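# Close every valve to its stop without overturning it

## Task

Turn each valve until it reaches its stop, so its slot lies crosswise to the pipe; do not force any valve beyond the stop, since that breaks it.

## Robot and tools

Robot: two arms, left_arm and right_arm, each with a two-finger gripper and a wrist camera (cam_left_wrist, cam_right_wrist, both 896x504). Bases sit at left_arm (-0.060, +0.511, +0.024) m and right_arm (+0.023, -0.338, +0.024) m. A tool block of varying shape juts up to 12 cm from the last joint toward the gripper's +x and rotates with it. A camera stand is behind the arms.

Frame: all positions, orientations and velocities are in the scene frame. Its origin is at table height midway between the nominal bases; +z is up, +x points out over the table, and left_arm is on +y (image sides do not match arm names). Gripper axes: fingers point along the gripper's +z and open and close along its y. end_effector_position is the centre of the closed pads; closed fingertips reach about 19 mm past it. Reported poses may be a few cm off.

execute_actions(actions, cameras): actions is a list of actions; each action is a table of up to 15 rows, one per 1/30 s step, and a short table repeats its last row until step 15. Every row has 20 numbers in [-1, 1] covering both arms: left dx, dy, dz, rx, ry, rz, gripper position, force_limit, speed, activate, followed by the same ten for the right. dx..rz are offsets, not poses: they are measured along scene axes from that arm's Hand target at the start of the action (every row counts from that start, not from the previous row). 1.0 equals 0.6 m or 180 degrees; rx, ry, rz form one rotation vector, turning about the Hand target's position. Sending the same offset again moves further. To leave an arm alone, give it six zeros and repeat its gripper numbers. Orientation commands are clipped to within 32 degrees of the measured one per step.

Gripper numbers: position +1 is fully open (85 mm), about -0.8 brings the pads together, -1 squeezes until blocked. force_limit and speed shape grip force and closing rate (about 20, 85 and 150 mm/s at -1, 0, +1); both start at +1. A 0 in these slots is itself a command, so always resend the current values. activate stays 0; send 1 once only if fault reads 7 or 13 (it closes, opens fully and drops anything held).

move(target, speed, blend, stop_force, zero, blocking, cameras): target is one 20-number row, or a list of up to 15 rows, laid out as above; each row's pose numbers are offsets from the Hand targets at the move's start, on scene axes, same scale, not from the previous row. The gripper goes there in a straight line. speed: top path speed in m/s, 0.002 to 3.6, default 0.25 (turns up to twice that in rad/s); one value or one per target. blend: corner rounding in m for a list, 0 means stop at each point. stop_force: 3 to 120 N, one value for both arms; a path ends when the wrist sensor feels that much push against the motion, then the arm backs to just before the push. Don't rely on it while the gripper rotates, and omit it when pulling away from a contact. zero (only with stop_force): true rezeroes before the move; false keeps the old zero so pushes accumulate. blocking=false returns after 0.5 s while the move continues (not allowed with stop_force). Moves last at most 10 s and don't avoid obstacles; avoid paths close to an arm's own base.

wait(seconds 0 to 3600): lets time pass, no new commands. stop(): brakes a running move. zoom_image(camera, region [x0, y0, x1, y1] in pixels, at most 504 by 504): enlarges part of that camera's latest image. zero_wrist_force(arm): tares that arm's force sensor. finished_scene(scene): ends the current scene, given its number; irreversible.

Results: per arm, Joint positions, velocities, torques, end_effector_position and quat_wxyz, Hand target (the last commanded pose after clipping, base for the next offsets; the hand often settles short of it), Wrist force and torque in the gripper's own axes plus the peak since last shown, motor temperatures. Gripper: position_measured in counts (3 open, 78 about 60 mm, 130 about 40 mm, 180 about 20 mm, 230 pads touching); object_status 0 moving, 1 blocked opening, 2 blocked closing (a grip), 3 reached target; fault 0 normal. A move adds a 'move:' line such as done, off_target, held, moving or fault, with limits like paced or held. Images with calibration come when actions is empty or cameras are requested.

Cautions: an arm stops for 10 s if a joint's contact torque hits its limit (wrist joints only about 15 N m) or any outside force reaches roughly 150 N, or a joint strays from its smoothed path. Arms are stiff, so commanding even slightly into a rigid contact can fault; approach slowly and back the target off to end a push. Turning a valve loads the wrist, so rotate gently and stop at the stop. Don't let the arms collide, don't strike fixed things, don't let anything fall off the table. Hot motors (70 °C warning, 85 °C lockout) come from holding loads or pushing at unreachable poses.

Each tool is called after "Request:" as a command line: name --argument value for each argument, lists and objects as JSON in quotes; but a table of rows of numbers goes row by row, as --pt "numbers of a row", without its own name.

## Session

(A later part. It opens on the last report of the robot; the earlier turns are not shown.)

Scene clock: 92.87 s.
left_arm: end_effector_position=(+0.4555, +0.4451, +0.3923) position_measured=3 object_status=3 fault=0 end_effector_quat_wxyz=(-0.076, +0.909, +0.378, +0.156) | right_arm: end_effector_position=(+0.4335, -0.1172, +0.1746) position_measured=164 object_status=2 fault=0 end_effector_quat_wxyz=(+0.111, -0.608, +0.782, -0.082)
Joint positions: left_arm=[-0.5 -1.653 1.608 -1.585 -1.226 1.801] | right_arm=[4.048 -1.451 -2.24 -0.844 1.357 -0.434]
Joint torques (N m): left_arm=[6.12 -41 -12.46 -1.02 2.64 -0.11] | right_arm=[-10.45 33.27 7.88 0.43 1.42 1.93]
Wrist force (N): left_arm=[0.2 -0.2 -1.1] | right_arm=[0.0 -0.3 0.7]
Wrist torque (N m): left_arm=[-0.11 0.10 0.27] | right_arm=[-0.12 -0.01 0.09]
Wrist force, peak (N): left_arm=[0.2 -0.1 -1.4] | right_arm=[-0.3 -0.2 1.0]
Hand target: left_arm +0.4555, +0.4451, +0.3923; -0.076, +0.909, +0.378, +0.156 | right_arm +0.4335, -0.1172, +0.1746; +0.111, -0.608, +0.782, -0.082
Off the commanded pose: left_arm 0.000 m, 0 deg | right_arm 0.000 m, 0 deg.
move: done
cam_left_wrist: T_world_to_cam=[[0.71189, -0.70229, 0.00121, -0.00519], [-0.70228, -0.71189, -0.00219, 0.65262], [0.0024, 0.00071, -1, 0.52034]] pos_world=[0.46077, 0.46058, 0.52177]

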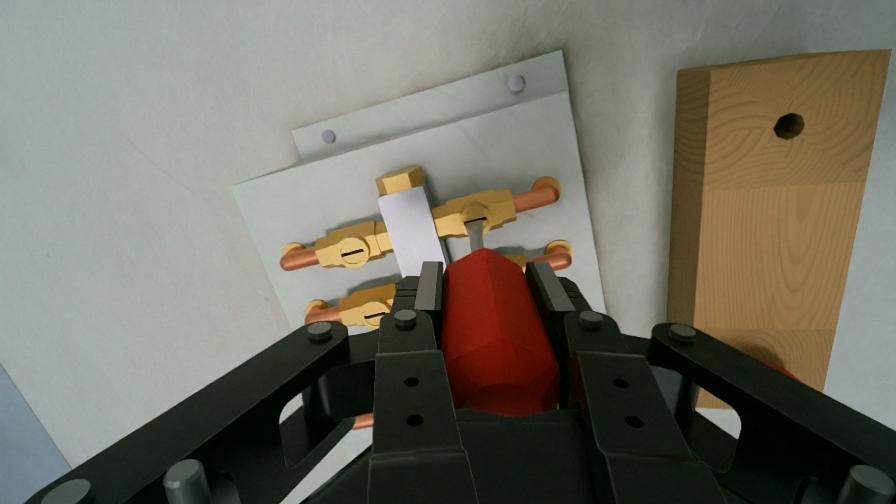

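Request:
move --target '[0,0,0,0,0,0,1,1,1,0,-0.0012,0.0002,0.001,-0.0031,-0.0001,0.0107,-1,0,-1,0]' --speed 0.02 --cameras '["cam_left_wrist"]'

Request:
zoom_image --camera "cam_left_wrist" --region '[456, 208, 492, 236]'

Scene clock: 96.67 s.
left_arm: end_effector_position=(+0.4555, +0.4451, +0.3923) position_measured=3 object_status=3 fault=0 end_effector_quat_wxyz=(-0.076, +0.909, +0.378, +0.156) | right_arm: end_effector_position=(+0.4328, -0.1171, +0.1753) position_measured=164 object_status=2 fault=0 end_effector_quat_wxyz=(+0.110, -0.622, +0.771, -0.084)
Joint positions: left_arm=[-0.5 -1.653 1.608 -1.585 -1.226 1.801] | right_arm=[4.05 -1.448 -2.24 -0.846 1.357 -0.467]
Joint torques (N m): left_arm=[5.89 -41.1 -12.65 -1.01 2.67 -0.35] | right_arm=[13.46 32.49 6.74 0.77 -3.03 1.96]
Wrist force (N): left_arm=[0.4 -0.3 -1.0] | right_arm=[-0.2 -0.1 0.8]
Wrist torque (N m): left_arm=[-0.14 0.07 0.27] | right_arm=[-0.10 0.02 0.09]
Wrist force, peak (N): left_arm=[0.2 -0.3 -1.5] | right_arm=[-0.1 -0.4 1.1]
Hand target: left_arm +0.4555, +0.4451, +0.3923; -0.076, +0.909, +0.378, +0.156 | right_arm +0.4328, -0.1171, +0.1752; +0.110, -0.622, +0.771, -0.084
Off the commanded pose: left_arm 0.000 m, 0 deg | right_arm 0.000 m, 0 deg.
move: done
cam_left_wrist: T_world_to_cam=[[0.71189, -0.70229, 0.00121, -0.00519], [-0.70228, -0.71189, -0.00219, 0.65262], [0.0024, 0.00071, -1, 0.52034]] pos_world=[0.46077, 0.46058, 0.52177]

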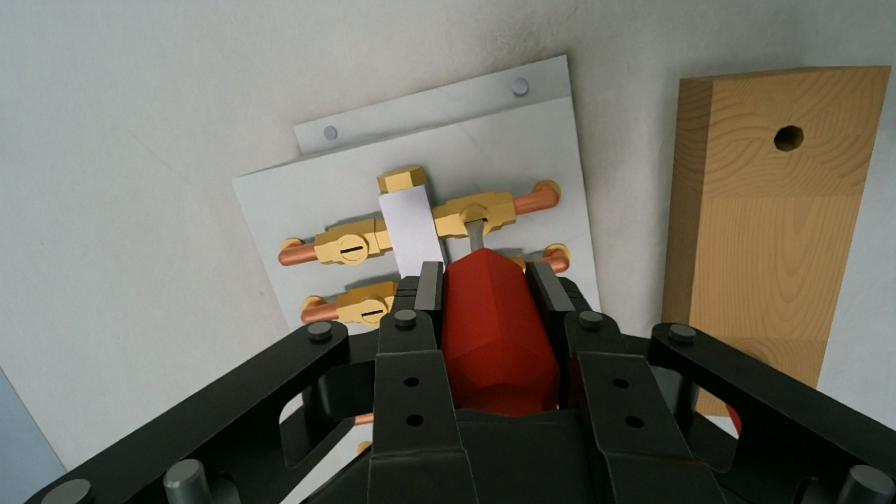

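Scaled by 14.000 from the camera's image (finer frame: 1280x720).

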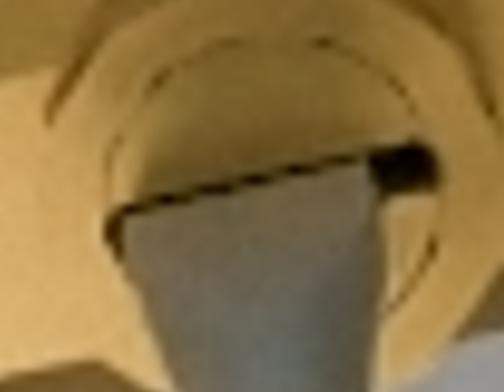

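Request:
move --target '[0,0,0,0,0,0,1,1,1,0,-0.0016,0.0003,-0.0005,0,0,0,-1,0,-1,0]' --speed 0.02

Request:
move --target '[0,0,0,0,0,0,1,1,1,0,0.0028,0,-0.0112,0,0,0,-1,0,-1,0]' --speed 0.01 --stop_force 10 --cameras '["cam_left_wrist"]'

Request:
zoom_image --camera "cam_left_wrist" --region '[456, 208, 492, 236]'

Scene clock: 98.30 s.
left_arm: end_effector_position=(+0.4555, +0.4451, +0.3923) position_measured=3 object_status=3 fault=0 end_effector_quat_wxyz=(-0.076, +0.909, +0.378, +0.156) | right_arm: end_effector_position=(+0.4317, -0.1169, +0.1749) position_measured=164 object_status=2 fault=0 end_effector_quat_wxyz=(+0.109, -0.622, +0.771, -0.084)
Joint positions: left_arm=[-0.5 -1.653 1.608 -1.585 -1.226 1.801] | right_arm=[4.053 -1.447 -2.242 -0.846 1.356 -0.465]
Joint torques (N m): left_arm=[6.37 -41.16 -12.46 -1.1 2.65 -0.42] | right_arm=[-4.98 25 31.05 5.82 -2.79 -2.14]
Wrist force (N): left_arm=[0.1 -0.3 -1.0] | right_arm=[0.1 -0.2 0.8]
Wrist torque (N m): left_arm=[-0.13 0.12 0.27] | right_arm=[-0.10 -0.03 0.09]
Wrist force, peak (N): left_arm=[0.3 -0.2 -1.3] | right_arm=[0.1 -0.2 1.0]
Hand target: left_arm +0.4555, +0.4451, +0.3923; -0.076, +0.909, +0.378, +0.156 | right_arm +0.4318, -0.1169, +0.1749; +0.110, -0.622, +0.771, -0.084
Off the commanded pose: left_arm 0.000 m, 0 deg | right_arm 0.000 m, 0 deg.
move: done

Scene clock: 99.77 s.
left_arm: end_effector_position=(+0.4555, +0.4451, +0.3923) position_measured=3 object_status=3 fault=0 end_effector_quat_wxyz=(-0.076, +0.909, +0.378, +0.156) | right_arm: end_effector_position=(+0.4325, -0.1169, +0.1724) position_measured=164 object_status=2 fault=0 end_effector_quat_wxyz=(+0.110, -0.622, +0.771, -0.084)
Joint positions: left_arm=[-0.5 -1.653 1.608 -1.585 -1.226 1.801] | right_arm=[4.051 -1.452 -2.245 -0.837 1.356 -0.466]
Joint torques (N m): left_arm=[5.54 -41.29 -12.35 -1.11 2.58 -0.39] | right_arm=[15.63 28.51 33.26 0.02 -2.59 2.18]
Wrist force (N): left_arm=[-0.2 -0.1 -1.2] | right_arm=[1.0 -1.1 -8.6]
Wrist torque (N m): left_arm=[-0.11 0.17 0.27] | right_arm=[0.01 0.05 0.09]
Wrist force, peak (N): left_arm=[0.2 -0.2 -1.5] | right_arm=[5.0 3.3 -24.8]
Hand target: left_arm +0.4555, +0.4451, +0.3923; -0.076, +0.909, +0.378, +0.156 | right_arm +0.4325, -0.1169, +0.1724; +0.110, -0.622, +0.771, -0.084 (not the last commanded pose)
Off the commanded pose: left_arm 0.000 m, 0 deg | right_arm 0.004 m, 0 deg.
move: contact (right_arm)
cam_left_wrist: T_world_to_cam=[[0.71189, -0.70229, 0.00121, -0.00519], [-0.70228, -0.71189, -0.00219, 0.65262], [0.0024, 0.00071, -1, 0.52034]] pos_world=[0.46077, 0.46058, 0.52177]

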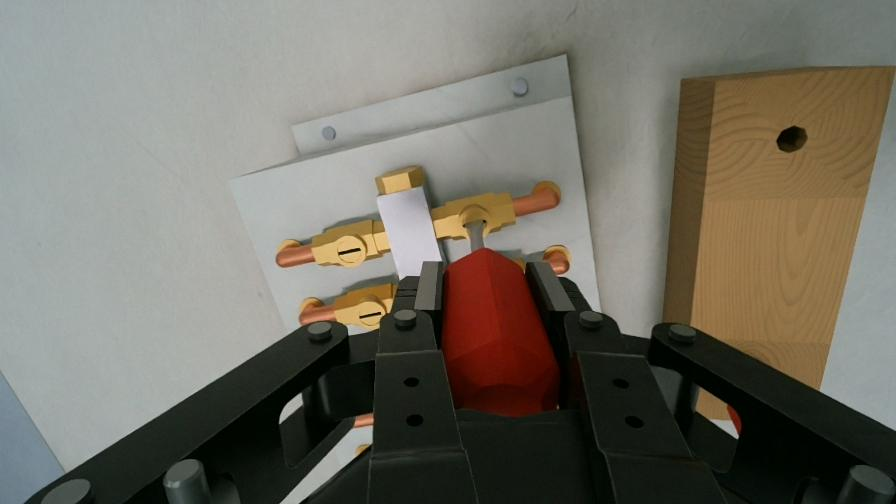

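Scaled by 14.000 from the camera's image (finer frame: 1280x720).

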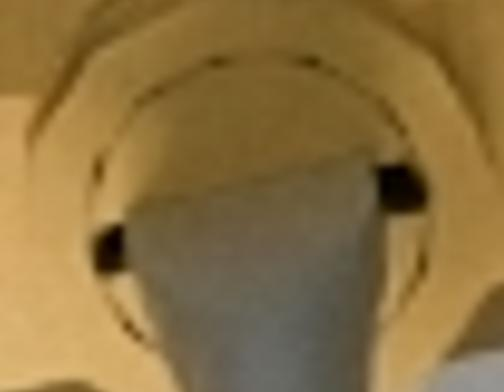

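Request:
move --target '[0,0,0,0,0,0,1,1,1,0,0.0004,0.0010,-0.0005,0,0,0,-1,0,-1,0]' --speed 0.01 --cameras '["cam_left_wrist"]'

Request:
zoom_image --camera "cam_left_wrist" --region '[456, 208, 492, 236]'

Scene clock: 101.20 s.
left_arm: end_effector_position=(+0.4555, +0.4451, +0.3923) position_measured=3 object_status=3 fault=0 end_effector_quat_wxyz=(-0.076, +0.909, +0.378, +0.156) | right_arm: end_effector_position=(+0.4328, -0.1162, +0.1722) position_measured=164 object_status=2 fault=0 end_effector_quat_wxyz=(+0.110, -0.622, +0.771, -0.084)
Joint positions: left_arm=[-0.5 -1.653 1.608 -1.585 -1.226 1.801] | right_arm=[4.052 -1.454 -2.244 -0.836 1.356 -0.465]
Joint torques (N m): left_arm=[5.32 -41.39 -13.1 -1.07 2.63 -0.39] | right_arm=[9.99 -4.45 18.92 5.65 -3.06 0.91]
Wrist force (N): left_arm=[0.1 -0.2 -1.1] | right_arm=[5.4 3.5 -24.2]
Wrist torque (N m): left_arm=[-0.12 0.12 0.27] | right_arm=[-0.40 0.41 0.10]
Wrist force, peak (N): left_arm=[0.3 0.1 -1.3] | right_arm=[5.4 3.5 -24.2]
Hand target: left_arm +0.4555, +0.4451, +0.3923; -0.076, +0.909, +0.378, +0.156 | right_arm +0.4328, -0.1163, +0.1721; +0.110, -0.622, +0.771, -0.084
Off the commanded pose: left_arm 0.000 m, 0 deg | right_arm 0.000 m, 0 deg.
move: done
cam_left_wrist: T_world_to_cam=[[0.71189, -0.70229, 0.00121, -0.00519], [-0.70228, -0.71189, -0.00219, 0.65262], [0.0024, 0.00071, -1, 0.52034]] pos_world=[0.46077, 0.46058, 0.52177]

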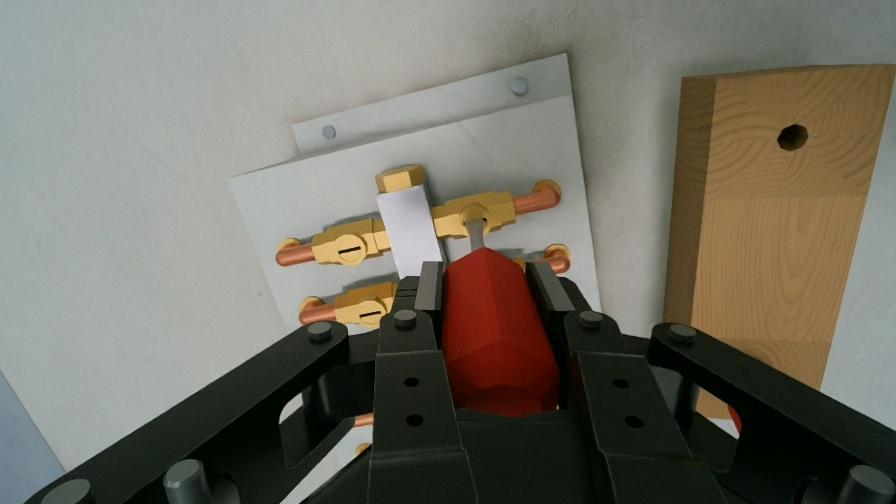

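Scaled by 14.000 from the camera's image (finer frame: 1280x720).

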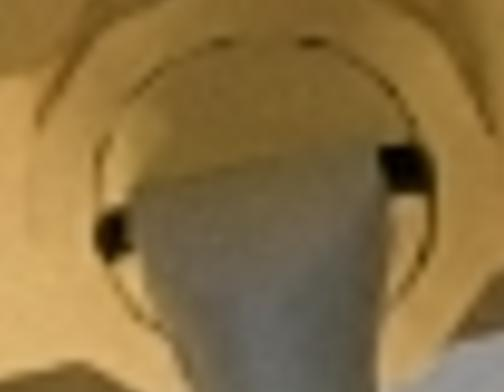

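Request:
move --target '[0,0,0,0,0,0,1,1,1,0,-0.0007,0,0.0028,0,0,0,-1,0,-1,0]' --speed 0.02 --cameras '["cam_left_wrist"]'

Request:
zoom_image --camera "cam_left_wrist" --region '[456, 208, 492, 236]'

Scene clock: 102.70 s.
left_arm: end_effector_position=(+0.4555, +0.4451, +0.3923) position_measured=3 object_status=3 fault=0 end_effector_quat_wxyz=(-0.076, +0.909, +0.378, +0.156) | right_arm: end_effector_position=(+0.4324, -0.1163, +0.1738) position_measured=164 object_status=2 fault=0 end_effector_quat_wxyz=(+0.110, -0.622, +0.771, -0.084)
Joint positions: left_arm=[-0.5 -1.653 1.608 -1.585 -1.226 1.801] | right_arm=[4.052 -1.45 -2.242 -0.842 1.356 -0.465]
Joint torques (N m): left_arm=[5.47 -41.34 -12.82 -1.06 2.63 -0.5] | right_arm=[15.19 26.54 36.74 6.19 -2.48 2]
Wrist force (N): left_arm=[0.4 0.0 -0.6] | right_arm=[-0.1 -0.3 0.5]
Wrist torque (N m): left_arm=[-0.08 0.07 0.26] | right_arm=[-0.11 0.00 0.08]
Wrist force, peak (N): left_arm=[-0.1 -0.5 -1.3] | right_arm=[5.7 3.8 -25.4]
Hand target: left_arm +0.4555, +0.4451, +0.3923; -0.076, +0.909, +0.378, +0.156 | right_arm +0.4324, -0.1163, +0.1738; +0.110, -0.622, +0.771, -0.084
Off the commanded pose: left_arm 0.000 m, 0 deg | right_arm 0.000 m, 0 deg.
move: done
cam_left_wrist: T_world_to_cam=[[0.71189, -0.70229, 0.00121, -0.00519], [-0.70228, -0.71189, -0.00219, 0.65262], [0.0024, 0.00071, -1, 0.52034]] pos_world=[0.46077, 0.46058, 0.52177]

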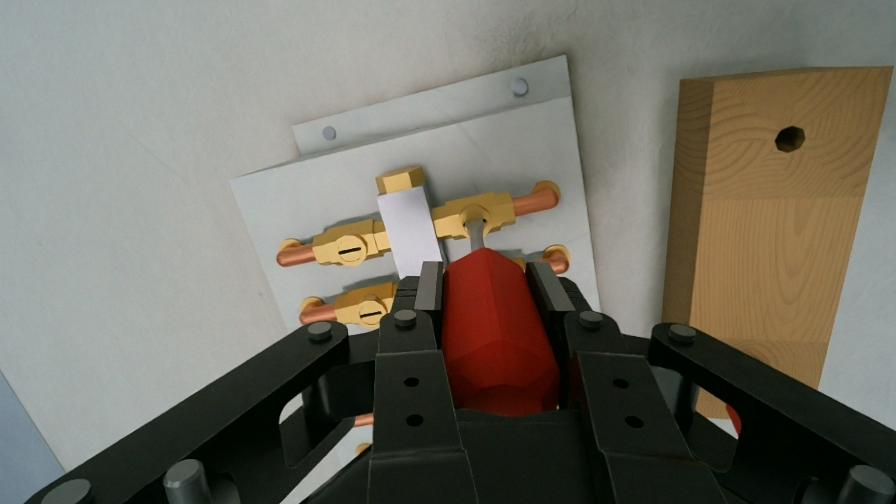

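Scaled by 14.000 from the camera's image (finer frame: 1280x720).

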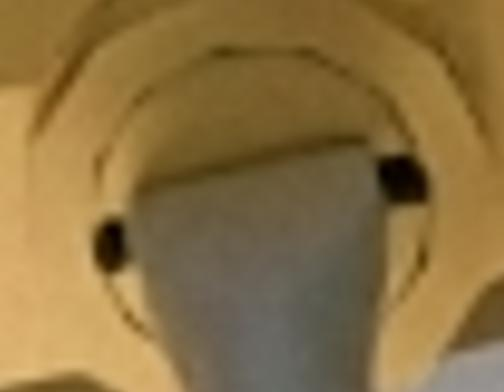

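Request:
move --target '[0,0,0,0,0,0,1,1,1,0,0,0,0,0,0,0,-0.97,1,-1,0]'

Request:
move --target '[0,0,0,0,0,0,1,1,1,0,0.0005,0.0023,0.0001,0,0,0,-0.97,1,-1,0]' --speed 0.02 --cameras '["cam_left_wrist"]'

Request:
zoom_image --camera "cam_left_wrist" --region '[456, 208, 492, 236]'

Scene clock: 104.53 s.
left_arm: end_effector_position=(+0.4555, +0.4451, +0.3923) position_measured=3 object_status=3 fault=0 end_effector_quat_wxyz=(-0.076, +0.909, +0.378, +0.156) | right_arm: end_effector_position=(+0.4324, -0.1163, +0.1738) position_measured=165 object_status=2 fault=0 end_effector_quat_wxyz=(+0.110, -0.622, +0.771, -0.084)
Joint positions: left_arm=[-0.5 -1.653 1.608 -1.585 -1.226 1.801] | right_arm=[4.052 -1.45 -2.242 -0.842 1.356 -0.465]
Joint torques (N m): left_arm=[4.72 -41.05 -12.76 -1.15 2.59 -0.52] | right_arm=[16.45 33.07 36.76 6.41 -0.19 2]
Wrist force (N): left_arm=[-0.2 0.1 -1.2] | right_arm=[-0.1 -0.2 0.8]
Wrist torque (N m): left_arm=[-0.06 0.16 0.27] | right_arm=[-0.10 0.01 0.09]
Wrist force, peak (N): left_arm=[0.2 -0.2 -1.5] | right_arm=[0.2 -0.1 1.1]
Hand target: left_arm +0.4555, +0.4451, +0.3923; -0.076, +0.909, +0.378, +0.156 | right_arm +0.4324, -0.1163, +0.1738; +0.110, -0.622, +0.771, -0.084
Off the commanded pose: left_arm 0.000 m, 0 deg | right_arm 0.000 m, 0 deg.
move: done

Scene clock: 105.03 s.
left_arm: end_effector_position=(+0.4555, +0.4451, +0.3923) position_measured=3 object_status=3 fault=0 end_effector_quat_wxyz=(-0.076, +0.909, +0.378, +0.156) | right_arm: end_effector_position=(+0.4327, -0.1148, +0.1740) position_measured=165 object_status=2 fault=0 end_effector_quat_wxyz=(+0.110, -0.622, +0.771, -0.084)
Joint positions: left_arm=[-0.5 -1.653 1.608 -1.585 -1.226 1.801] | right_arm=[4.054 -1.453 -2.239 -0.842 1.356 -0.463]
Joint torques (N m): left_arm=[5.83 -40.84 -12.85 -1.13 2.7 -0.53] | right_arm=[-2.57 6.24 11.83 0.24 -3.23 -1.52]
Wrist force (N): left_arm=[0.0 0.0 -0.9] | right_arm=[0.1 -0.2 0.7]
Wrist torque (N m): left_arm=[-0.08 0.13 0.26] | right_arm=[-0.11 -0.03 0.08]
Wrist force, peak (N): left_arm=[0.2 0.0 -1.3] | right_arm=[0.1 -0.5 1.0]
Hand target: left_arm +0.4555, +0.4451, +0.3923; -0.076, +0.909, +0.378, +0.156 | right_arm +0.4327, -0.1149, +0.1738; +0.110, -0.622, +0.771, -0.084
Off the commanded pose: left_arm 0.000 m, 0 deg | right_arm 0.000 m, 0 deg.
move: done
cam_left_wrist: T_world_to_cam=[[0.71189, -0.70229, 0.00121, -0.00519], [-0.70228, -0.71189, -0.00219, 0.65262], [0.0024, 0.00071, -1, 0.52034]] pos_world=[0.46077, 0.46058, 0.52177]

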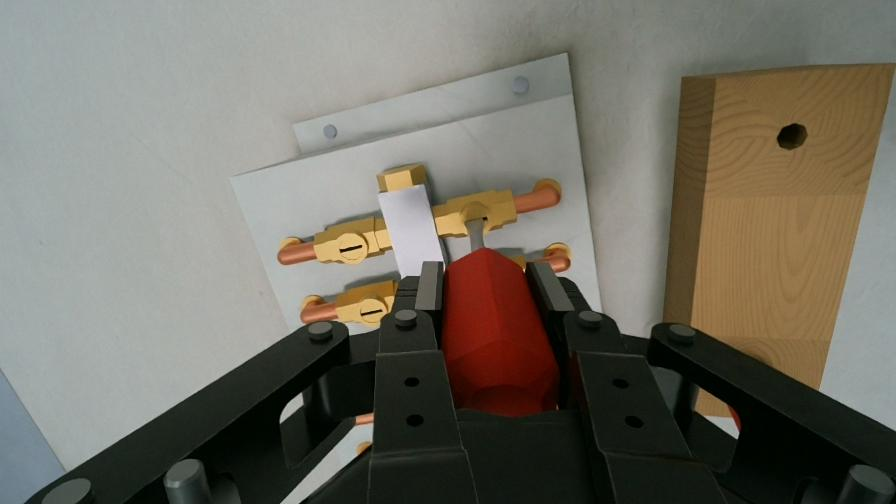

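Scaled by 14.000 from the camera's image (finer frame: 1280x720).

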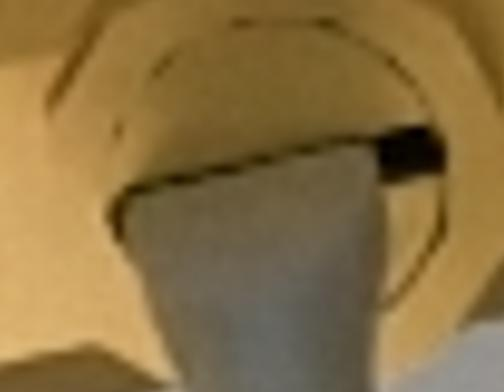

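Request:
move --target '[0,0,0,0,0,0,1,1,1,0,-0.001,0.0008,-0.0003,0,0,0,-0.97,1,-1,0]' --speed 0.02

Request:
move --target '[0,0,0,0,0,0,1,1,1,0,0.0028,0,-0.0112,0,0,0,-0.97,1,-1,0]' --speed 0.01 --stop_force 10 --cameras '["cam_left_wrist"]'

Request:
zoom_image --camera "cam_left_wrist" --region '[456, 208, 492, 236]'

Scene clock: 106.67 s.
left_arm: end_effector_position=(+0.4555, +0.4451, +0.3923) position_measured=3 object_status=3 fault=0 end_effector_quat_wxyz=(-0.076, +0.909, +0.378, +0.156) | right_arm: end_effector_position=(+0.4321, -0.1145, +0.1736) position_measured=165 object_status=2 fault=0 end_effector_quat_wxyz=(+0.110, -0.622, +0.771, -0.084)
Joint positions: left_arm=[-0.5 -1.653 1.608 -1.585 -1.226 1.801] | right_arm=[4.056 -1.453 -2.241 -0.842 1.356 -0.461]
Joint torques (N m): left_arm=[5.13 -41.46 -12.71 -1.17 2.66 -0.63] | right_arm=[14.94 35.23 16.63 0.63 -2.39 -1.28]
Wrist force (N): left_arm=[0.0 0.0 -1.2] | right_arm=[-0.2 -0.2 1.0]
Wrist torque (N m): left_arm=[-0.09 0.13 0.27] | right_arm=[-0.11 0.01 0.08]
Wrist force, peak (N): left_arm=[0.1 -0.2 -1.6] | right_arm=[-0.2 -0.2 1.0]
Hand target: left_arm +0.4555, +0.4451, +0.3923; -0.076, +0.909, +0.378, +0.156 | right_arm +0.4321, -0.1144, +0.1737; +0.110, -0.622, +0.771, -0.084
Off the commanded pose: left_arm 0.000 m, 0 deg | right_arm 0.000 m, 0 deg.
move: done

Scene clock: 107.97 s.
left_arm: end_effector_position=(+0.4555, +0.4451, +0.3923) position_measured=3 object_status=3 fault=0 end_effector_quat_wxyz=(-0.076, +0.909, +0.378, +0.156) | right_arm: end_effector_position=(+0.4323, -0.1143, +0.1726) position_measured=165 object_status=2 fault=0 end_effector_quat_wxyz=(+0.110, -0.622, +0.771, -0.084)
Joint positions: left_arm=[-0.5 -1.653 1.608 -1.585 -1.226 1.801] | right_arm=[4.056 -1.455 -2.242 -0.838 1.356 -0.462]
Joint torques (N m): left_arm=[5.12 -41.5 -12.73 -1.25 2.63 -0.65] | right_arm=[14.71 26.59 33.26 0.51 0.39 2.13]
Wrist force (N): left_arm=[-0.3 -0.2 -1.1] | right_arm=[4.6 0.0 -12.4]
Wrist torque (N m): left_arm=[-0.12 0.19 0.26] | right_arm=[0.00 0.16 0.09]
Wrist force, peak (N): left_arm=[0.2 -0.2 -1.4] | right_arm=[8.8 3.5 -30.9]
Hand target: left_arm +0.4555, +0.4451, +0.3923; -0.076, +0.909, +0.378, +0.156 | right_arm +0.4324, -0.1143, +0.1726; +0.110, -0.622, +0.771, -0.084 (not the last commanded pose)
Off the commanded pose: left_arm 0.000 m, 0 deg | right_arm 0.006 m, 0 deg.
move: contact (right_arm)
cam_left_wrist: T_world_to_cam=[[0.71189, -0.70229, 0.00121, -0.00519], [-0.70228, -0.71189, -0.00219, 0.65262], [0.0024, 0.00071, -1, 0.52034]] pos_world=[0.46077, 0.46058, 0.52177]

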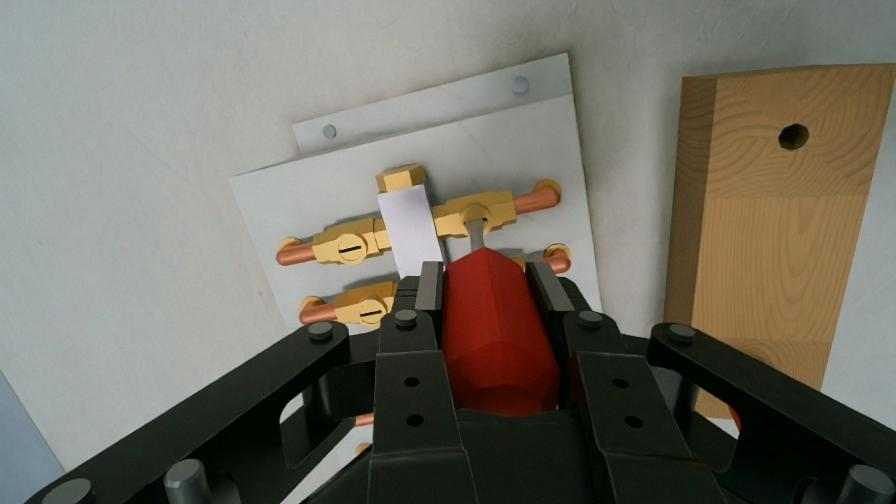

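Scaled by 14.000 from the camera's image (finer frame: 1280x720).

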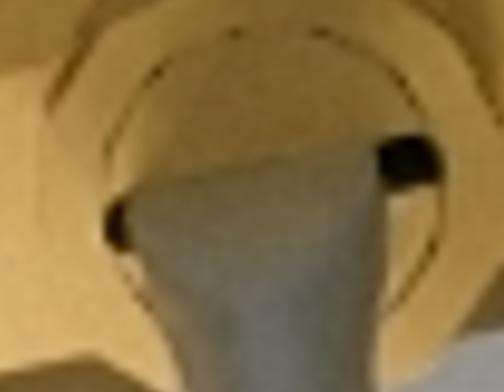

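Request:
move --pt "0 0 0 0 0 0 1 1 1 0 -0.0005 0 0.0018 0 0 0 -0.97 1 -1 0" --pt "0 0 0 0 0 0 1 1 1 0 -0.0008 0.0009 0.0018 0 0 0 -0.97 1 -1 0" --speed 0.02 --cameras '["cam_left_wrist"]'

Request:
zoom_image --camera "cam_left_wrist" --region '[456, 208, 492, 236]'

Request:
move --target '[0,0,0,0,0,0,1,1,1,0,0.0028,0,-0.0112,0,0,0,-0.97,1,-1,0]' --speed 0.01 --stop_force 10 --cameras '["cam_left_wrist"]'

Request:
zoom_image --camera "cam_left_wrist" --region '[456, 208, 492, 236]'

Scene clock: 111.43 s.
left_arm: end_effector_position=(+0.4555, +0.4451, +0.3923) position_measured=3 object_status=3 fault=0 end_effector_quat_wxyz=(-0.076, +0.909, +0.378, +0.156) | right_arm: end_effector_position=(+0.4318, -0.1137, +0.1737) position_measured=165 object_status=2 fault=0 end_effector_quat_wxyz=(+0.110, -0.622, +0.771, -0.084)
Joint positions: left_arm=[-0.5 -1.653 1.608 -1.585 -1.226 1.801] | right_arm=[4.058 -1.453 -2.24 -0.842 1.355 -0.46]
Joint torques (N m): left_arm=[4.54 -41.5 -12.96 -1.22 2.63 -0.83] | right_arm=[6.51 3.08 36.04 1.78 -3.35 1.02]
Wrist force (N): left_arm=[0.1 -0.1 -1.2] | right_arm=[0.6 0.4 0.3]
Wrist torque (N m): left_arm=[-0.10 0.11 0.27] | right_arm=[-0.01 -0.11 0.08]
Wrist force, peak (N): left_arm=[0.2 0.3 -1.4] | right_arm=[4.6 -0.1 -12.5]
Hand target: left_arm +0.4555, +0.4451, +0.3923; -0.076, +0.909, +0.378, +0.156 | right_arm +0.4319, -0.1138, +0.1736; +0.110, -0.622, +0.771, -0.084
Off the commanded pose: left_arm 0.000 m, 0 deg | right_arm 0.000 m, 0 deg.
move: done
cam_left_wrist: T_world_to_cam=[[0.71189, -0.70229, 0.00121, -0.00519], [-0.70228, -0.71189, -0.00219, 0.65262], [0.0024, 0.00071, -1, 0.52034]] pos_world=[0.46077, 0.46058, 0.52177]

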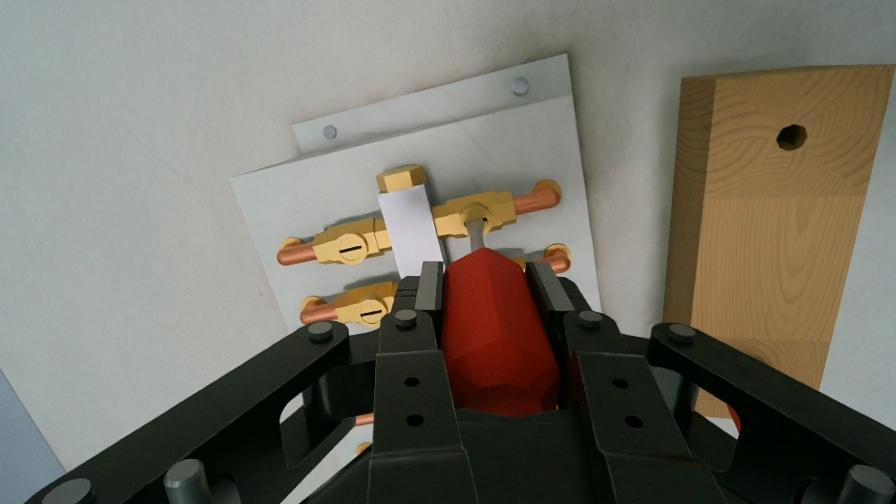

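Scaled by 14.000 from the camera's image (finer frame: 1280x720).

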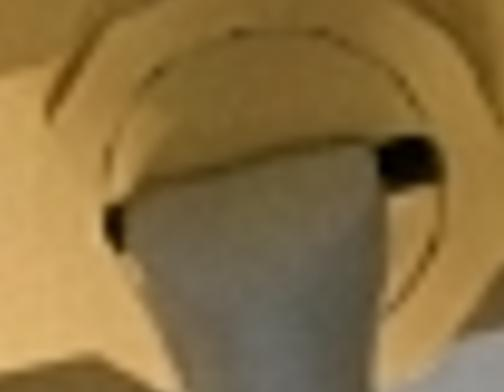

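Scene clock: 112.97 s.
left_arm: end_effector_position=(+0.4555, +0.4451, +0.3923) position_measured=3 object_status=3 fault=0 end_effector_quat_wxyz=(-0.076, +0.909, +0.378, +0.156) | right_arm: end_effector_position=(+0.4327, -0.1138, +0.1703) position_measured=165 object_status=2 fault=0 end_effector_quat_wxyz=(+0.110, -0.622, +0.771, -0.085)
Joint positions: left_arm=[-0.5 -1.653 1.608 -1.585 -1.226 1.801] | right_arm=[4.056 -1.46 -2.244 -0.831 1.355 -0.462]
Joint torques (N m): left_arm=[5.11 -41.34 -12.89 -1.29 2.55 -0.84] | right_arm=[15.24 32.91 35.75 0.8 -2.69 2.11]
Wrist force (N): left_arm=[0.3 -0.1 -1.1] | right_arm=[3.2 0.0 -4.7]
Wrist torque (N m): left_arm=[-0.09 0.08 0.26] | right_arm=[-0.02 0.05 0.09]
Wrist force, peak (N): left_arm=[-0.3 0.0 -1.5] | right_arm=[7.5 4.5 -22.2]
Hand target: left_arm +0.4555, +0.4451, +0.3923; -0.076, +0.909, +0.378, +0.156 | right_arm +0.4327, -0.1138, +0.1703; +0.110, -0.622, +0.771, -0.085 (not the last commanded pose)
Off the commanded pose: left_arm 0.000 m, 0 deg | right_arm 0.004 m, 0 deg.
move: contact (right_arm)
cam_left_wrist: T_world_to_cam=[[0.71189, -0.70229, 0.00121, -0.00519], [-0.70228, -0.71189, -0.00219, 0.65262], [0.0024, 0.00071, -1, 0.52034]] pos_world=[0.46077, 0.46058, 0.52177]

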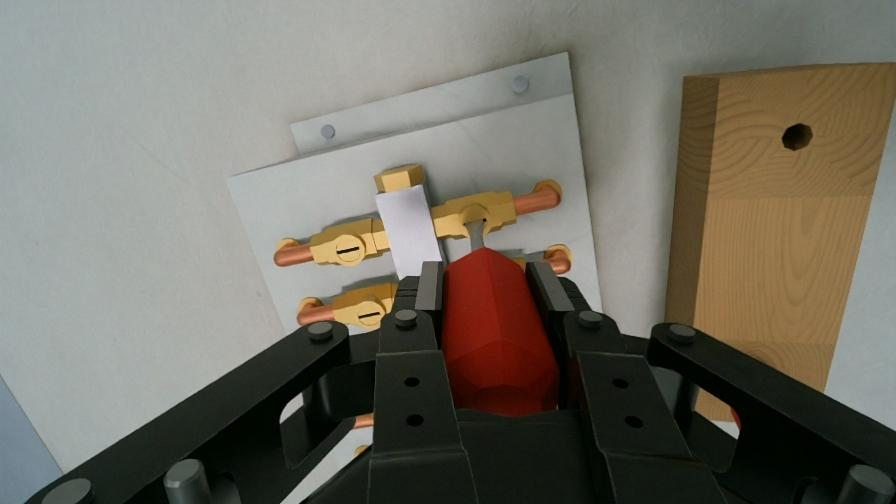

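Scaled by 14.000 from the camera's image (finer frame: 1280x720).

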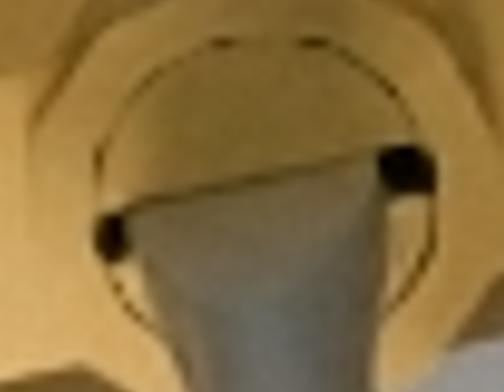

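Request:
move --target '[0,0,0,0,0,0,1,1,1,0,0.0003,0,-0.001,-0.0306,-0.0006,0.1068,-0.97,1,-1,0]' --speed 0.15 --cameras '["cam_left_wrist"]'

Request:
zoom_image --camera "cam_left_wrist" --region '[434, 190, 514, 260]'

Scene clock: 115.60 s.
left_arm: end_effector_position=(+0.4555, +0.4451, +0.3923) position_measured=3 object_status=3 fault=0 end_effector_quat_wxyz=(-0.076, +0.909, +0.378, +0.156) | right_arm: end_effector_position=(+0.4329, -0.1138, +0.1698) position_measured=165 object_status=2 fault=0 end_effector_quat_wxyz=(-0.093, +0.746, -0.651, +0.102)
Joint positions: left_arm=[-0.5 -1.653 1.608 -1.585 -1.226 1.801] | right_arm=[4.056 -1.462 -2.244 -0.829 1.355 -0.811]
Joint torques (N m): left_arm=[4.96 -40.85 -13.08 -1.11 2.57 -0.89] | right_arm=[-9.89 -6.87 2.75 6.68 1 0.2]
Wrist force (N): left_arm=[0.1 0.1 -0.9] | right_arm=[9.3 13.3 -38.2]
Wrist torque (N m): left_arm=[-0.07 0.12 0.27] | right_arm=[-1.08 0.29 0.39]
Wrist force, peak (N): left_arm=[0.3 -0.1 -1.3] | right_arm=[9.2 15.8 -40.4]
Hand target: left_arm +0.4555, +0.4451, +0.3923; -0.076, +0.909, +0.378, +0.156 | right_arm +0.4329, -0.1138, +0.1697; -0.093, +0.746, -0.651, +0.102
Off the commanded pose: left_arm 0.000 m, 0 deg | right_arm 0.000 m, 0 deg.
move: done
cam_left_wrist: T_world_to_cam=[[0.71189, -0.70229, 0.00121, -0.00519], [-0.70228, -0.71189, -0.00219, 0.65262], [0.0024, 0.00071, -1, 0.52034]] pos_world=[0.46077, 0.46058, 0.52177]

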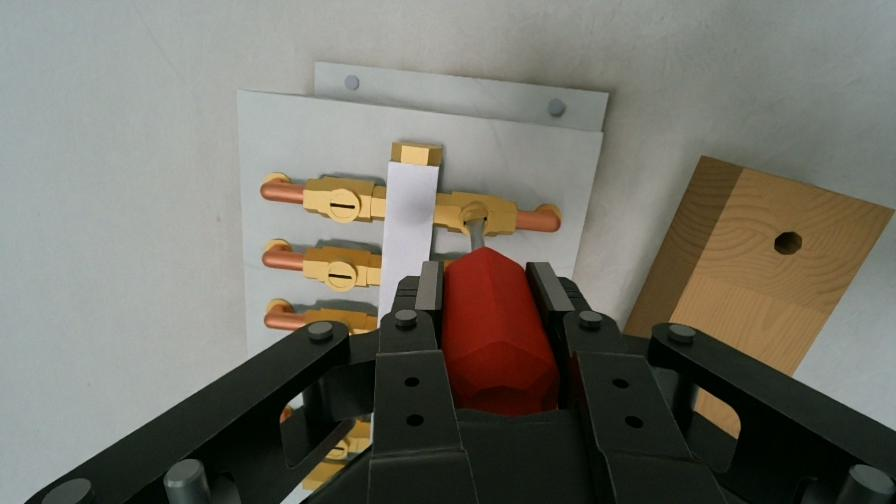

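Scaled by 6.300 from the camera's image (finer frame: 1280x720).

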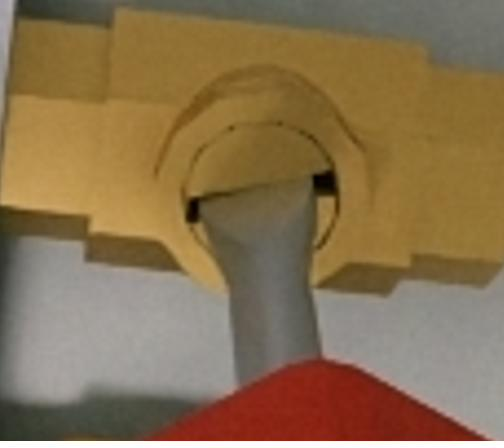

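Request:
move --pt "0 0 0 0 0 0 1 1 1 0 -0.0012 -0.0008 0.001 0 0 0 -0.97 1 -1 0" --pt "0 0 0 0 0 0 1 1 1 0 -0.0012 -0.0008 0.001 -0.0382 -0.0008 0.1335 -0.97 1 -1 0" --speed 0.15 --cameras '["cam_left_wrist"]'

Request:
zoom_image --camera "cam_left_wrist" --region '[434, 190, 514, 260]'

Scene clock: 123.80 s.
left_arm: end_effector_position=(+0.4555, +0.4451, +0.3923) position_measured=3 object_status=3 fault=0 end_effector_quat_wxyz=(-0.076, +0.909, +0.378, +0.156) | right_arm: end_effector_position=(+0.4322, -0.1142, +0.1703) position_measured=165 object_status=2 fault=0 end_effector_quat_wxyz=(-0.069, +0.869, -0.474, +0.120)
Joint positions: left_arm=[-0.5 -1.653 1.608 -1.585 -1.226 1.801] | right_arm=[4.057 -1.458 -2.245 -0.832 1.355 -1.246]
Joint torques (N m): left_arm=[4.7 -40.92 -13.74 -1.24 2.51 -1.12] | right_arm=[-5.49 31.95 39.16 3.27 1.44 0.23]
Wrist force (N): left_arm=[0.2 -0.1 -1.1] | right_arm=[-3.0 -2.8 11.2]
Wrist torque (N m): left_arm=[-0.10 0.09 0.27] | right_arm=[0.43 -0.53 0.38]
Wrist force, peak (N): left_arm=[0.1 0.1 -1.5] | right_arm=[9.2 13.7 -38.6]
Hand target: left_arm +0.4555, +0.4451, +0.3923; -0.076, +0.909, +0.378, +0.156 | right_arm +0.4322, -0.1143, +0.1703; -0.069, +0.869, -0.474, +0.120
Off the commanded pose: left_arm 0.000 m, 0 deg | right_arm 0.000 m, 0 deg.
move: done
cam_left_wrist: T_world_to_cam=[[0.71189, -0.70229, 0.00121, -0.00519], [-0.70228, -0.71189, -0.00219, 0.65262], [0.0024, 0.00071, -1, 0.52034]] pos_world=[0.46077, 0.46058, 0.52177]

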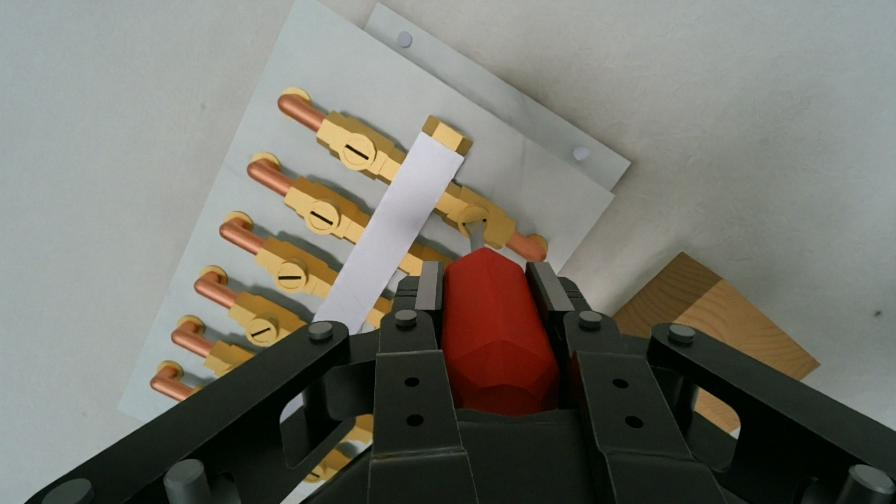

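Scaled by 6.300 from the camera's image (finer frame: 1280x720).

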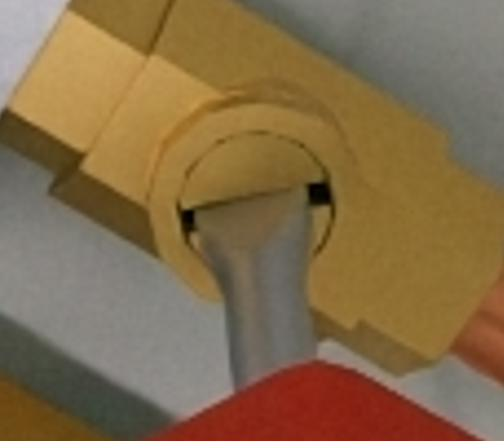

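Request:
move --target '[0,0,0,0,0,0,1,1,1,0,0.0003,0,-0.001,-0.0535,-0.0011,0.187,-0.97,1,-1,0]' --speed 0.15 --cameras '["cam_left_wrist"]'

Request:
zoom_image --camera "cam_left_wrist" --region '[434, 190, 514, 260]'

Scene clock: 127.43 s.
left_arm: end_effector_position=(+0.4555, +0.4451, +0.3923) position_measured=3 object_status=3 fault=0 end_effector_quat_wxyz=(-0.076, +0.909, +0.378, +0.156) | right_arm: end_effector_position=(+0.4324, -0.1142, +0.1698) position_measured=165 object_status=2 fault=0 end_effector_quat_wxyz=(-0.029, +0.972, -0.191, +0.136)
Joint positions: left_arm=[-0.5 -1.653 1.608 -1.585 -1.226 1.801] | right_arm=[4.056 -1.46 -2.246 -0.83 1.355 -1.857]
Joint torques (N m): left_arm=[4.4 -41.13 -13.73 -1.4 2.52 -1.18] | right_arm=[-10.92 -6.7 5.34 9.66 1.03 0.22]
Wrist force (N): left_arm=[0.0 0.3 -0.9] | right_arm=[-8.0 19.6 -42.1]
Wrist torque (N m): left_arm=[-0.03 0.12 0.27] | right_arm=[-1.37 -0.88 0.49]
Wrist force, peak (N): left_arm=[-0.1 -0.2 -1.5] | right_arm=[-8.1 19.6 -42.4]
Hand target: left_arm +0.4555, +0.4451, +0.3923; -0.076, +0.909, +0.378, +0.156 | right_arm +0.4324, -0.1143, +0.1697; -0.029, +0.972, -0.191, +0.135
Off the commanded pose: left_arm 0.000 m, 0 deg | right_arm 0.000 m, 0 deg.
move: done
cam_left_wrist: T_world_to_cam=[[0.71189, -0.70229, 0.00121, -0.00519], [-0.70228, -0.71189, -0.00219, 0.65262], [0.0024, 0.00071, -1, 0.52034]] pos_world=[0.46077, 0.46058, 0.52177]

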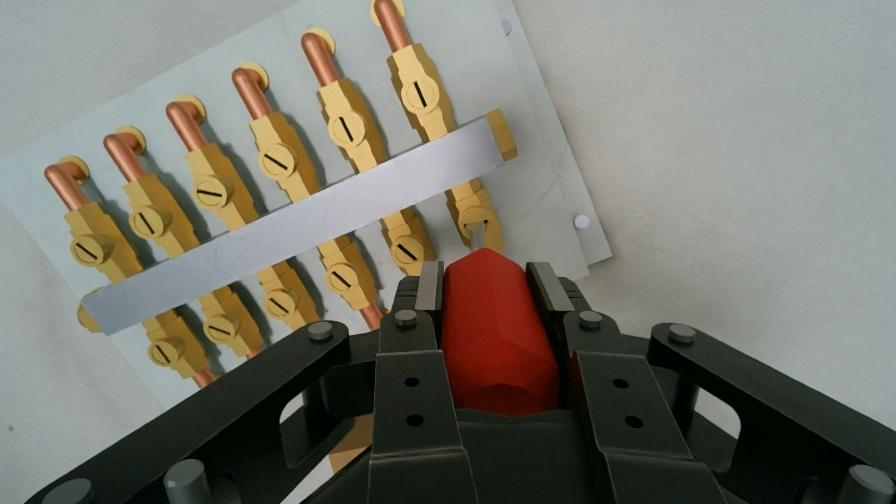

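Scaled by 6.300 from the camera's image (finer frame: 1280x720).

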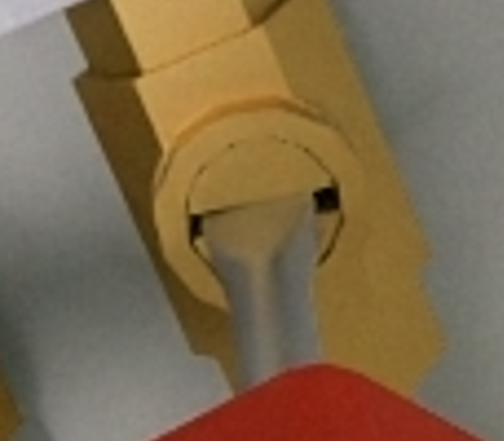

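Request:
move --pt "0 0 0 0 0 0 1 1 1 0 -0.0013 -0.001 0.001 0 0 0 -0.97 1 -1 0" --pt "0 0 0 0 0 0 1 1 1 0 -0.0013 -0.001 0.001 -0.0122 -0.0002 0.0427 -0.97 1 -1 0" --speed 0.1 --cameras '["cam_left_wrist"]'

Request:
zoom_image --camera "cam_left_wrist" --region '[434, 190, 514, 260]'

Scene clock: 129.73 s.
left_arm: end_effector_position=(+0.4555, +0.4451, +0.3923) position_measured=3 object_status=3 fault=0 end_effector_quat_wxyz=(-0.076, +0.909, +0.378, +0.156) | right_arm: end_effector_position=(+0.4316, -0.1149, +0.1703) position_measured=165 object_status=2 fault=0 end_effector_quat_wxyz=(-0.020, +0.983, -0.123, +0.137)
Joint positions: left_arm=[-0.5 -1.653 1.608 -1.585 -1.226 1.801] | right_arm=[4.057 -1.456 -2.247 -0.833 1.354 -1.996]
Joint torques (N m): left_arm=[4.2 -41.26 -13.3 -1.39 2.58 -1.14] | right_arm=[3.64 43.07 41.81 1.61 -0.13 1.11]
Wrist force (N): left_arm=[0.1 -0.1 -1.2] | right_arm=[2.8 -7.7 21.9]
Wrist torque (N m): left_arm=[-0.10 0.11 0.26] | right_arm=[0.93 -0.13 0.52]
Wrist force, peak (N): left_arm=[0.2 -0.4 -1.5] | right_arm=[-8.2 19.5 -42.7]
Hand target: left_arm +0.4555, +0.4451, +0.3923; -0.076, +0.909, +0.378, +0.156 | right_arm +0.4316, -0.1149, +0.1703; -0.020, +0.983, -0.123, +0.137
Off the commanded pose: left_arm 0.000 m, 0 deg | right_arm 0.000 m, 0 deg.
move: done
cam_left_wrist: T_world_to_cam=[[0.71189, -0.70229, 0.00121, -0.00519], [-0.70228, -0.71189, -0.00219, 0.65262], [0.0024, 0.00071, -1, 0.52034]] pos_world=[0.46077, 0.46058, 0.52177]

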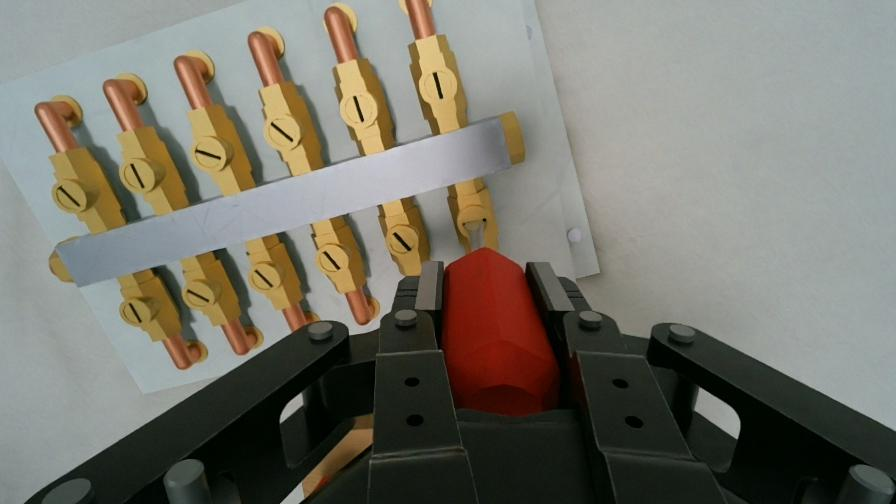

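Scaled by 6.300 from the camera's image (finer frame: 1280x720).

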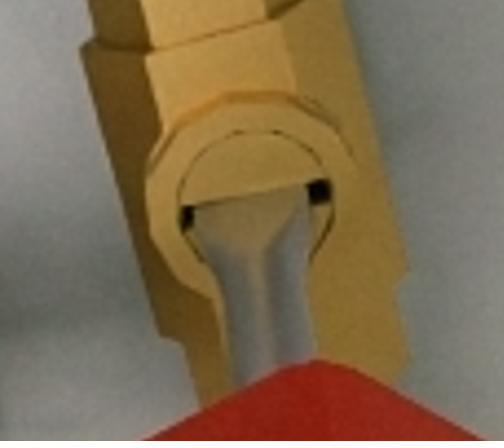

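Request:
move --target '[0,0,0,0,0,0,1,1,1,0,0.0002,0,-0.0007,-0.0046,-0.0001,0.016,-0.97,1,-1,0]' --speed 0.05 --cameras '["cam_left_wrist"]'

Request:
zoom_image --camera "cam_left_wrist" --region '[434, 190, 514, 260]'

Scene clock: 131.17 s.
left_arm: end_effector_position=(+0.4555, +0.4451, +0.3923) position_measured=3 object_status=3 fault=0 end_effector_quat_wxyz=(-0.076, +0.909, +0.378, +0.156) | right_arm: end_effector_position=(+0.4317, -0.1148, +0.1700) position_measured=165 object_status=2 fault=0 end_effector_quat_wxyz=(-0.016, +0.986, -0.097, +0.138) end_effector_velocity=(+0.000, +0.000, -0.001) end_effector_angular_velocity=(+0.001, +0.001, -0.006)
Joint positions: left_arm=[-0.5 -1.653 1.608 -1.585 -1.226 1.801] | right_arm=[4.057 -1.457 -2.248 -0.831 1.355 -2.049]
Joint velocities: left_arm=[within noise] | right_arm=[0 -0.001 0 0 0.001 0.006]
Joint torques (N m): left_arm=[3.92 -41.39 -13.43 -1.35 2.58 -1.14] | right_arm=[-10.67 2.03 6.33 7.07 -3.47 1.66]
Wrist force (N): left_arm=[0.2 -0.3 -1.1] | right_arm=[0.9 2.7 -4.9]
Wrist torque (N m): left_arm=[-0.12 0.10 0.27] | right_arm=[-0.14 -0.67 0.66]
Wrist force, peak (N): left_arm=[0.2 -0.3 -1.4] | right_arm=[2.8 -6.0 23.9]
Hand target: left_arm +0.4555, +0.4451, +0.3923; -0.076, +0.909, +0.378, +0.156 | right_arm +0.4317, -0.1149, +0.1699; -0.016, +0.986, -0.097, +0.138
Off the commanded pose: left_arm 0.000 m, 0 deg | right_arm 0.000 m, 0 deg.
move: done
cam_left_wrist: T_world_to_cam=[[0.71189, -0.70229, 0.00121, -0.00519], [-0.70228, -0.71189, -0.00219, 0.65262], [0.0024, 0.00071, -1, 0.52034]] pos_world=[0.46077, 0.46058, 0.52177]

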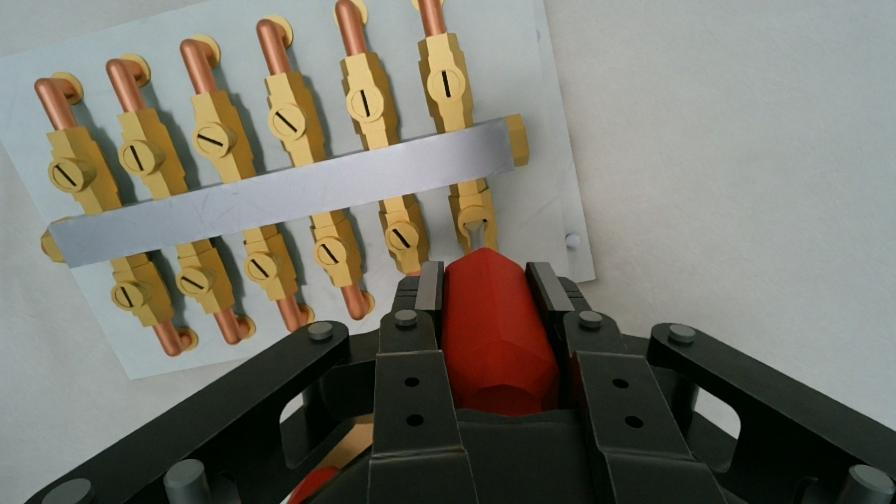

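Scaled by 6.300 from the camera's image (finer frame: 1280x720).

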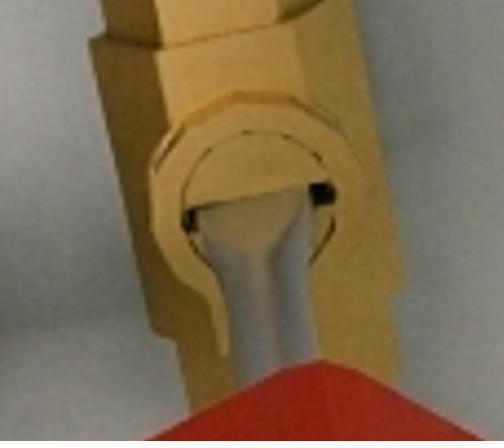

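Request:
move --target '[0,0,0,0,0,0,1,1,1,0,0,0,0,-0.0046,-0.0001,0.016,-0.97,1,-1,0]' --speed 0.05 --cameras '["cam_left_wrist"]'

Request:
zoom_image --camera "cam_left_wrist" --region '[434, 190, 514, 260]'

Scene clock: 132.67 s.
left_arm: end_effector_position=(+0.4555, +0.4451, +0.3923) position_measured=3 object_status=3 fault=0 end_effector_quat_wxyz=(-0.076, +0.909, +0.378, +0.156) | right_arm: end_effector_position=(+0.4317, -0.1149, +0.1699) position_measured=165 object_status=2 fault=0 end_effector_quat_wxyz=(-0.012, +0.988, -0.071, +0.138) end_effector_velocity=(+0.000, +0.000, +0.000) end_effector_angular_velocity=(+0.002, +0.000, -0.005)
Joint positions: left_arm=[-0.5 -1.653 1.608 -1.585 -1.226 1.801] | right_arm=[4.057 -1.457 -2.248 -0.831 1.354 -2.101]
Joint velocities: left_arm=[within noise] | right_arm=[0 0 0 0 0.001 0.006]
Joint torques (N m): left_arm=[3.65 -40.96 -13.66 -1.43 2.55 -1.17] | right_arm=[8.42 1.58 6.93 0.3 -2.46 0.85]
Wrist force (N): left_arm=[0.0 0.0 -1.2] | right_arm=[0.7 -0.5 -6.7]
Wrist torque (N m): left_arm=[-0.08 0.14 0.27] | right_arm=[0.05 -0.63 1.89]
Wrist force, peak (N): left_arm=[0.1 0.0 -1.5] | right_arm=[0.3 2.7 -7.1]
Hand target: left_arm +0.4555, +0.4451, +0.3923; -0.076, +0.909, +0.378, +0.156 | right_arm +0.4317, -0.1149, +0.1699; -0.012, +0.988, -0.071, +0.138
Off the commanded pose: left_arm 0.000 m, 0 deg | right_arm 0.000 m, 0 deg.
move: done
cam_left_wrist: T_world_to_cam=[[0.71189, -0.70229, 0.00121, -0.00519], [-0.70228, -0.71189, -0.00219, 0.65262], [0.0024, 0.00071, -1, 0.52034]] pos_world=[0.46077, 0.46058, 0.52177]

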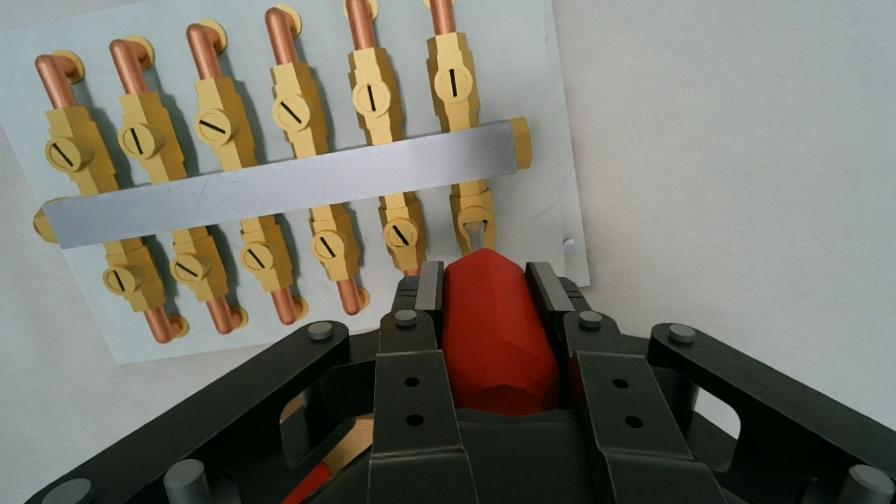

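Scaled by 6.300 from the camera's image (finer frame: 1280x720).

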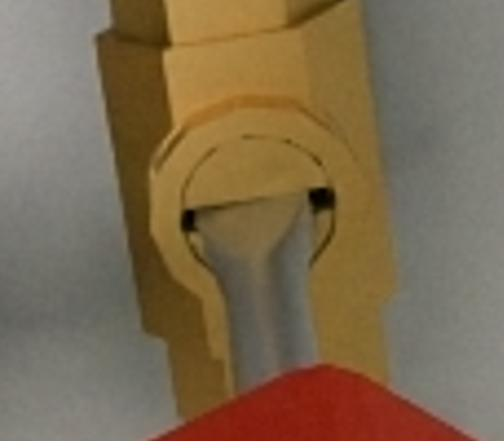

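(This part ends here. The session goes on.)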